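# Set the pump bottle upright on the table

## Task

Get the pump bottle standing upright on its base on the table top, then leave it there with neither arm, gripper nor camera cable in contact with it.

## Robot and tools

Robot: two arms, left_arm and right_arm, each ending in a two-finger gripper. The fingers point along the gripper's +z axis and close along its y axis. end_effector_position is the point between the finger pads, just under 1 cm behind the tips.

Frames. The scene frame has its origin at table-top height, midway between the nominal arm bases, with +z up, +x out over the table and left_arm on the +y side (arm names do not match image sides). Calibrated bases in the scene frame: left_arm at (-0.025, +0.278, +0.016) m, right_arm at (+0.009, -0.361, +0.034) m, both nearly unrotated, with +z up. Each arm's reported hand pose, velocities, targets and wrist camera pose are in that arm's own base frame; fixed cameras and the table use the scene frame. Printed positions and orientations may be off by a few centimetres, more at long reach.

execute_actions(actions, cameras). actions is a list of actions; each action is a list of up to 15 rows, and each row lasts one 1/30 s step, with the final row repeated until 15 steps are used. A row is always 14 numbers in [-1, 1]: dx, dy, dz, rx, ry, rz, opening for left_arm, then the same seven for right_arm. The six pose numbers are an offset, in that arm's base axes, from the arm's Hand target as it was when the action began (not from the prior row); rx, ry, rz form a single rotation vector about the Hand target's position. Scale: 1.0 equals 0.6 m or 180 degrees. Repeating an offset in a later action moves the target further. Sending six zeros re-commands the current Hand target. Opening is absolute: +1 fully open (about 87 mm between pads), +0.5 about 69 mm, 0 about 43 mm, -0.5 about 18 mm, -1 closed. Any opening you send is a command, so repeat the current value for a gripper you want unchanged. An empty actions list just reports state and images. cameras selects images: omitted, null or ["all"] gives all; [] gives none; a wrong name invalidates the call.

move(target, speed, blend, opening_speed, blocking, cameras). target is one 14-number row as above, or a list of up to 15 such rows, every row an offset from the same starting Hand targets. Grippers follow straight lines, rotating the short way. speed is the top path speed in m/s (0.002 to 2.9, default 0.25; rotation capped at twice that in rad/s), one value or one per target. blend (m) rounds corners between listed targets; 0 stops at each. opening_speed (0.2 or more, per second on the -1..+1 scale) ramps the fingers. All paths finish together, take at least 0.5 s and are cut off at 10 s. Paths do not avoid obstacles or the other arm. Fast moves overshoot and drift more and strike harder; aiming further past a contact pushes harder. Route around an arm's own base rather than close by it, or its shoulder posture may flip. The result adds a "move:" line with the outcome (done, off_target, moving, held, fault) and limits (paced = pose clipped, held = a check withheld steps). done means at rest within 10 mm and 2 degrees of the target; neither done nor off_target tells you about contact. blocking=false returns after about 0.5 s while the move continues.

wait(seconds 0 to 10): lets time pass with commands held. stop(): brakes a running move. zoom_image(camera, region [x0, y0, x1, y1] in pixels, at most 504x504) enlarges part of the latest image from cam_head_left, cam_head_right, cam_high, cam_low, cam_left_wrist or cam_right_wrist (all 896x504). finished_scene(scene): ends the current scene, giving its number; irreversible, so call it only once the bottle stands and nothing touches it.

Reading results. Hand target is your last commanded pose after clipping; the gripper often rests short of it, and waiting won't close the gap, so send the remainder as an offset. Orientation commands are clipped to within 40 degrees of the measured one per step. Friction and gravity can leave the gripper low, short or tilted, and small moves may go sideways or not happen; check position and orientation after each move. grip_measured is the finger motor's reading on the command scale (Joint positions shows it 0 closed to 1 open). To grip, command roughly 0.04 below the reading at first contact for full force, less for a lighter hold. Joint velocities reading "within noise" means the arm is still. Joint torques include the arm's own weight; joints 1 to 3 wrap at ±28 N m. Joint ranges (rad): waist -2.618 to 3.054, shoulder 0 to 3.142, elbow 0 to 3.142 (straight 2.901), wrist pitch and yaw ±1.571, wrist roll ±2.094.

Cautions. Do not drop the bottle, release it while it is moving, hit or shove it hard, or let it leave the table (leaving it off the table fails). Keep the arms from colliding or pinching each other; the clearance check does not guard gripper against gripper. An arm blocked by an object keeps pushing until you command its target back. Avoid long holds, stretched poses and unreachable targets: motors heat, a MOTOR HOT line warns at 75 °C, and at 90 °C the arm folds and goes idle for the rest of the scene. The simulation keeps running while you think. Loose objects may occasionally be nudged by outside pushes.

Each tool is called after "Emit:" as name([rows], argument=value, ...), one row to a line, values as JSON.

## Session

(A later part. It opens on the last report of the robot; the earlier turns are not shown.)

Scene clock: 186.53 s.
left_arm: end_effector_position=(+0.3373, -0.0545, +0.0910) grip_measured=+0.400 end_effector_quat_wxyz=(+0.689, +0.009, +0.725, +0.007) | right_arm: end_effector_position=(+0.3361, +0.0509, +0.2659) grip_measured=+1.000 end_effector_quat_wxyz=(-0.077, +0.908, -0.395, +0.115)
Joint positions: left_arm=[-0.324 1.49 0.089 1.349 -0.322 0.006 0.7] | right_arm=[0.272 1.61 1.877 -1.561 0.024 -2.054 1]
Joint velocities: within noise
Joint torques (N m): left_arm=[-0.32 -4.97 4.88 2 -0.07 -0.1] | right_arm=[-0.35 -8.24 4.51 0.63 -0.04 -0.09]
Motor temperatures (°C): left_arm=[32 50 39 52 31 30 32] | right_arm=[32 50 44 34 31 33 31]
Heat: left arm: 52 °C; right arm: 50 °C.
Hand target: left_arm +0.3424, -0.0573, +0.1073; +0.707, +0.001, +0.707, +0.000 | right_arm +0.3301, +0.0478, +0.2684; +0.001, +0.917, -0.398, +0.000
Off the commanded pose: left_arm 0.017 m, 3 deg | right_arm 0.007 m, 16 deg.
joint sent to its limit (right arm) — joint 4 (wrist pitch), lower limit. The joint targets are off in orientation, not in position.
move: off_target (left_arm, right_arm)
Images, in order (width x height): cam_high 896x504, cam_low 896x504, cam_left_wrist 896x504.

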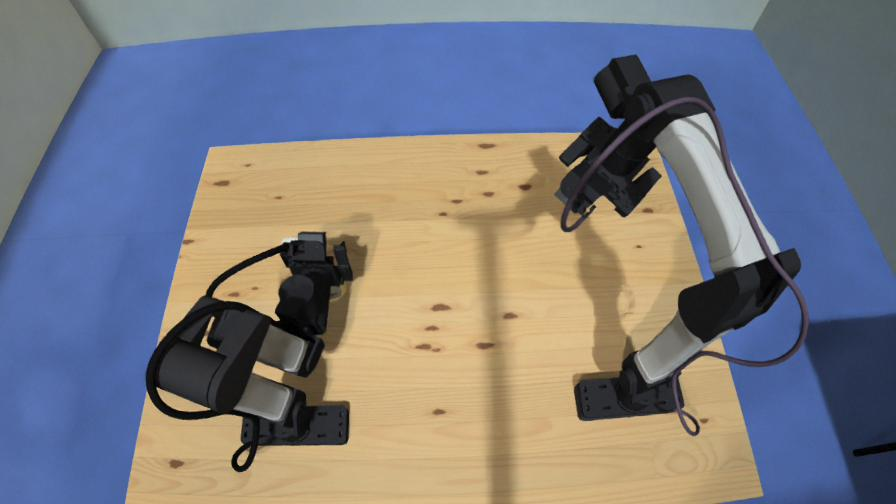

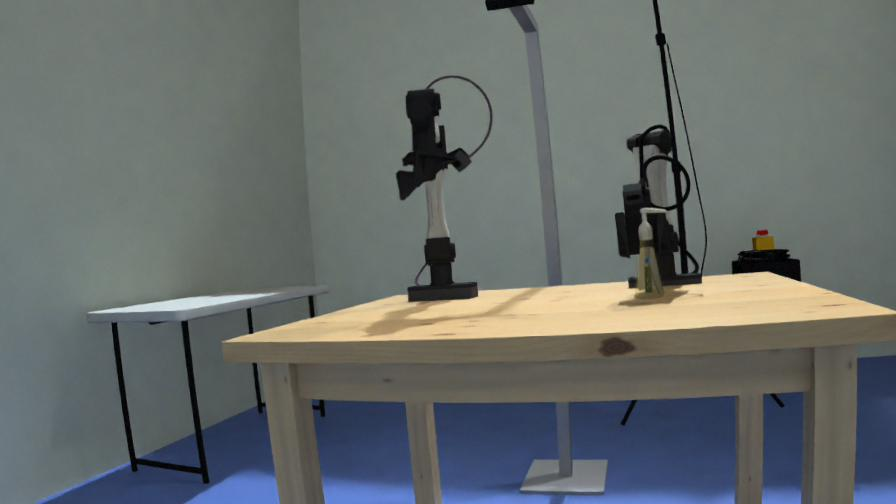

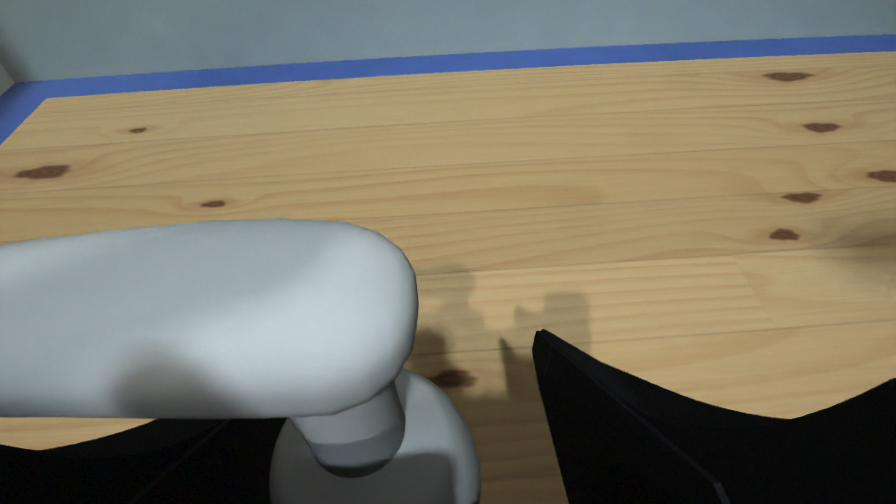

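Emit:
move([
  [0,0,-0.005,0,0,0,1,0,0,0,0,0,0,1],
], opening_speed=0.4, cameras=["cam_left_wrist","cam_low"])

Emit:
zoom_image(camera="cam_low", region=[570, 170, 730, 330])

Scene clock: 191.90 s.
left_arm: end_effector_position=(+0.3374, -0.0545, +0.0913) grip_measured=+0.973 end_effector_quat_wxyz=(+0.690, +0.008, +0.724, +0.007) | right_arm: end_effector_position=(+0.3361, +0.0509, +0.2659) grip_measured=+1.000 end_effector_quat_wxyz=(-0.077, +0.908, -0.395, +0.115)
Joint positions: left_arm=[-0.324 1.49 0.089 1.35 -0.322 0.005 0.986] | right_arm=[0.272 1.61 1.877 -1.561 0.024 -2.054 1]
Joint velocities: within noise
Joint torques (N m): left_arm=[-0.34 -2.85 4.51 2.29 -0.07 -0.1] | right_arm=[-0.38 -8.29 4.55 0.64 -0.04 -0.1]
Motor temperatures (°C): left_arm=[32 50 39 51 31 30 32] | right_arm=[32 50 44 34 31 33 31]
Heat: left arm: 51 °C; right arm: 50 °C.
Hand target: left_arm +0.3424, -0.0573, +0.1043; +0.707, +0.001, +0.707, +0.000 | right_arm +0.3301, +0.0478, +0.2684; +0.001, +0.917, -0.398, +0.000
Off the commanded pose: left_arm 0.014 m, 3 deg | right_arm 0.007 m, 16 deg.
joint sent to its limit (right arm) — joint 4 (wrist pitch), lower limit. The joint targets are off in orientation, not in position.
move: off_target (left_arm, right_arm)
Images, in order (width x height): cam_low 896x504, cam_left_wrist 896x504.

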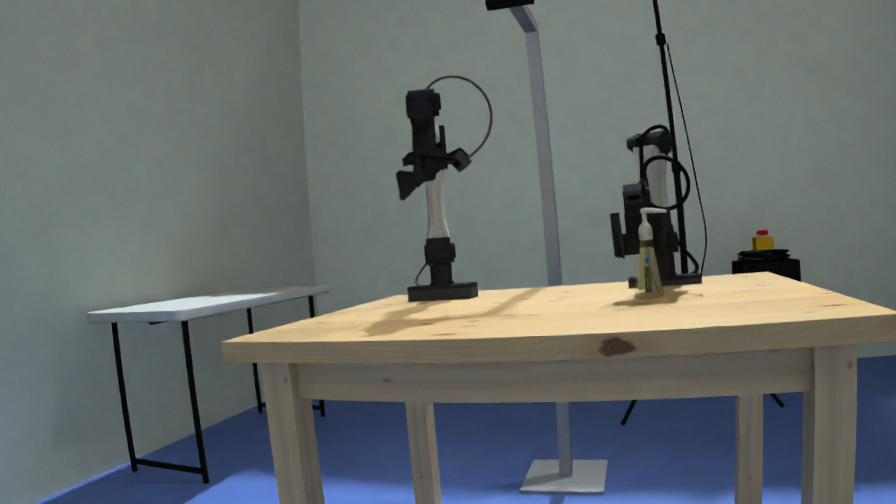

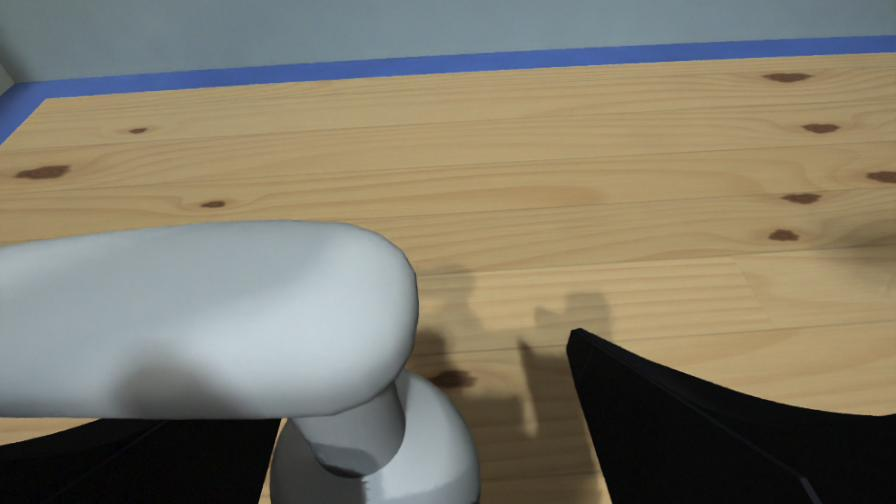

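Scaled by 3.150 from the camera's 896x504 image, which has a finer 1280x720 frame.

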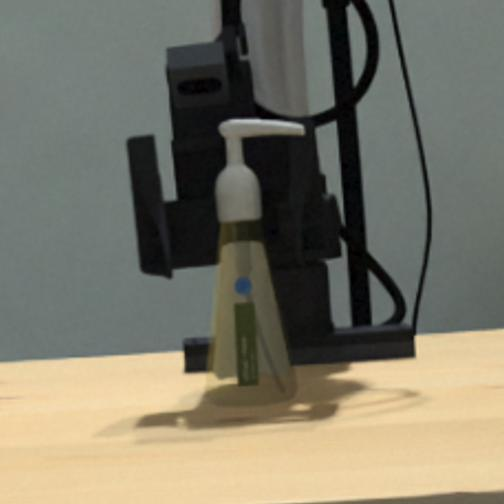

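Emit:
move([
  [-0.04,0.012,-0.012,0,0,0,1,0,0,0,0,0,0,1],
  [-0.19,0.012,0,0,0,0,1,0,0,0,0,0,0,1],
], speed=0.1, cameras=["cam_left_wrist","cam_low","cam_high"])

Emit:
zoom_image(camera="cam_low", region=[570, 170, 730, 330])

Scene clock: 198.07 s.
left_arm: end_effector_position=(+0.2273, -0.0480, +0.1039) grip_measured=+0.973 end_effector_quat_wxyz=(+0.669, +0.008, +0.744, +0.007) | right_arm: end_effector_position=(+0.3361, +0.0509, +0.2659) grip_measured=+1.000 end_effector_quat_wxyz=(-0.077, +0.908, -0.395, +0.115)
Joint positions: left_arm=[-0.707 0.016 0.001 -0.124 -0.702 -0.069 0.986] | right_arm=[0.272 1.61 1.877 -1.561 0.024 -2.054 1]
Joint velocities: within noise
Joint torques (N m): left_arm=[0.14 1.1 5.41 1.91 0.02 -0.17] | right_arm=[-0.31 -8.25 4.55 0.63 -0.03 -0.1]
Motor temperatures (°C): left_arm=[32 49 39 50 31 30 32] | right_arm=[32 50 44 34 31 33 31]
Heat: left arm: 50 °C; right arm: 50 °C.
Hand target: left_arm +0.2284, -0.0501, +0.1043; +0.707, +0.000, +0.707, +0.000 | right_arm +0.3301, +0.0478, +0.2684; +0.001, +0.917, -0.398, +0.000
Off the commanded pose: left_arm 0.002 m, 6 deg | right_arm 0.007 m, 16 deg.
joint sent to its limit (left arm) — joint 3 (elbow), lower limit, where the elbow is as bent as it goes. The joint targets are off in orientation, not in position.
joint sent to its limit (right arm) — joint 4 (wrist pitch), lower limit. The joint targets are off in orientation, not in position.
move: off_target (left_arm, right_arm)
Images, in order (width x height): cam_high 896x504, cam_low 896x504, cam_left_wrist 896x504.

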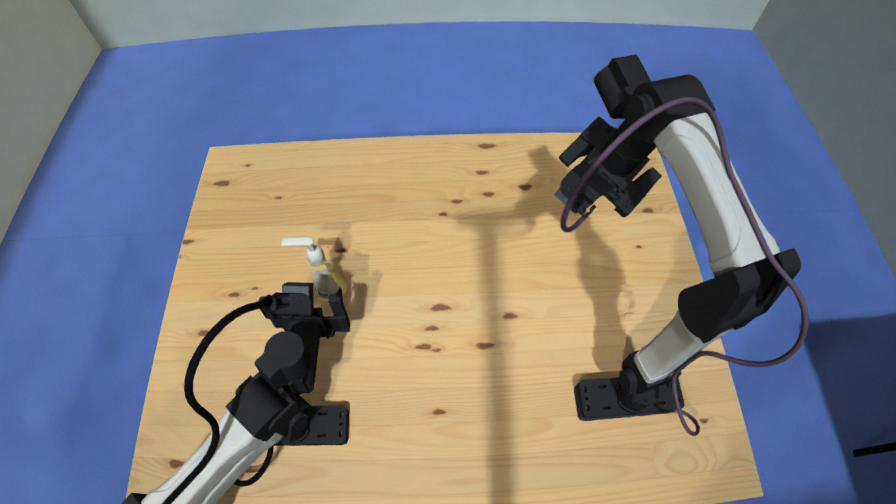

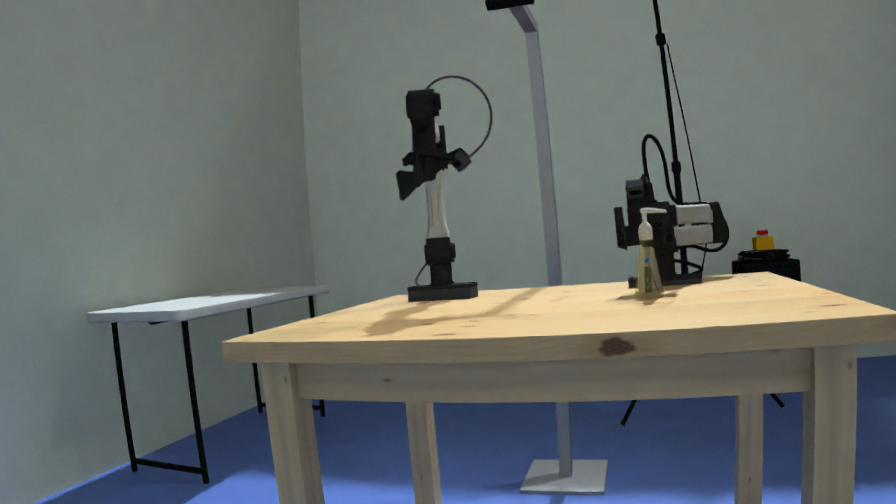

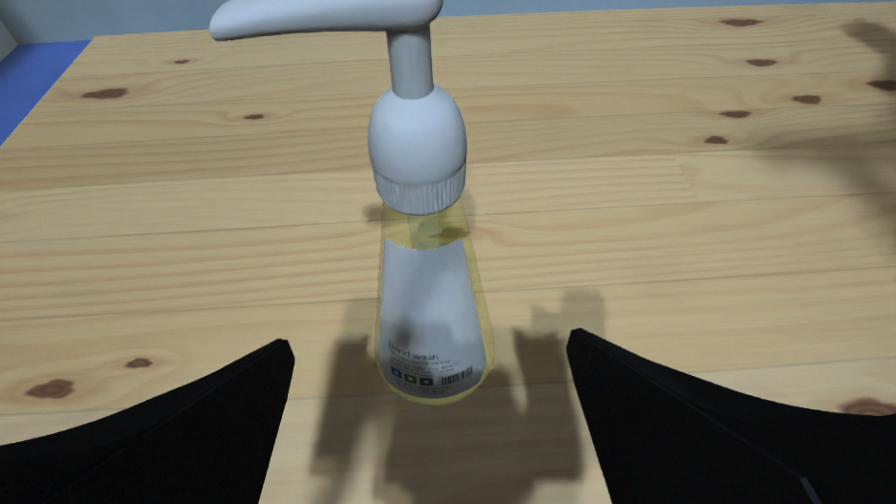

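Scaled by 3.150 from the camera's 896x504 image, which has a finer 1280x720 frame.

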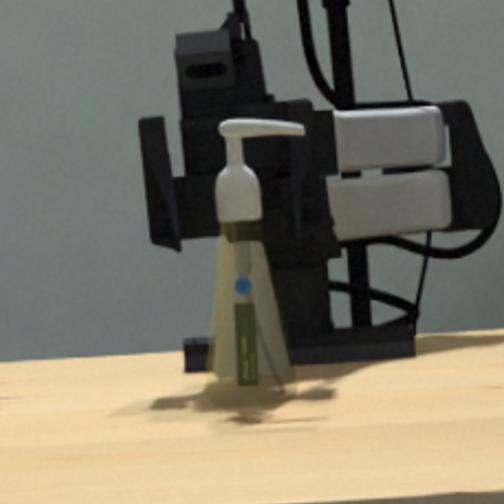

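Standing free and clear.

Emit:
finished_scene(scene=3)

The scene is finished: the task was done.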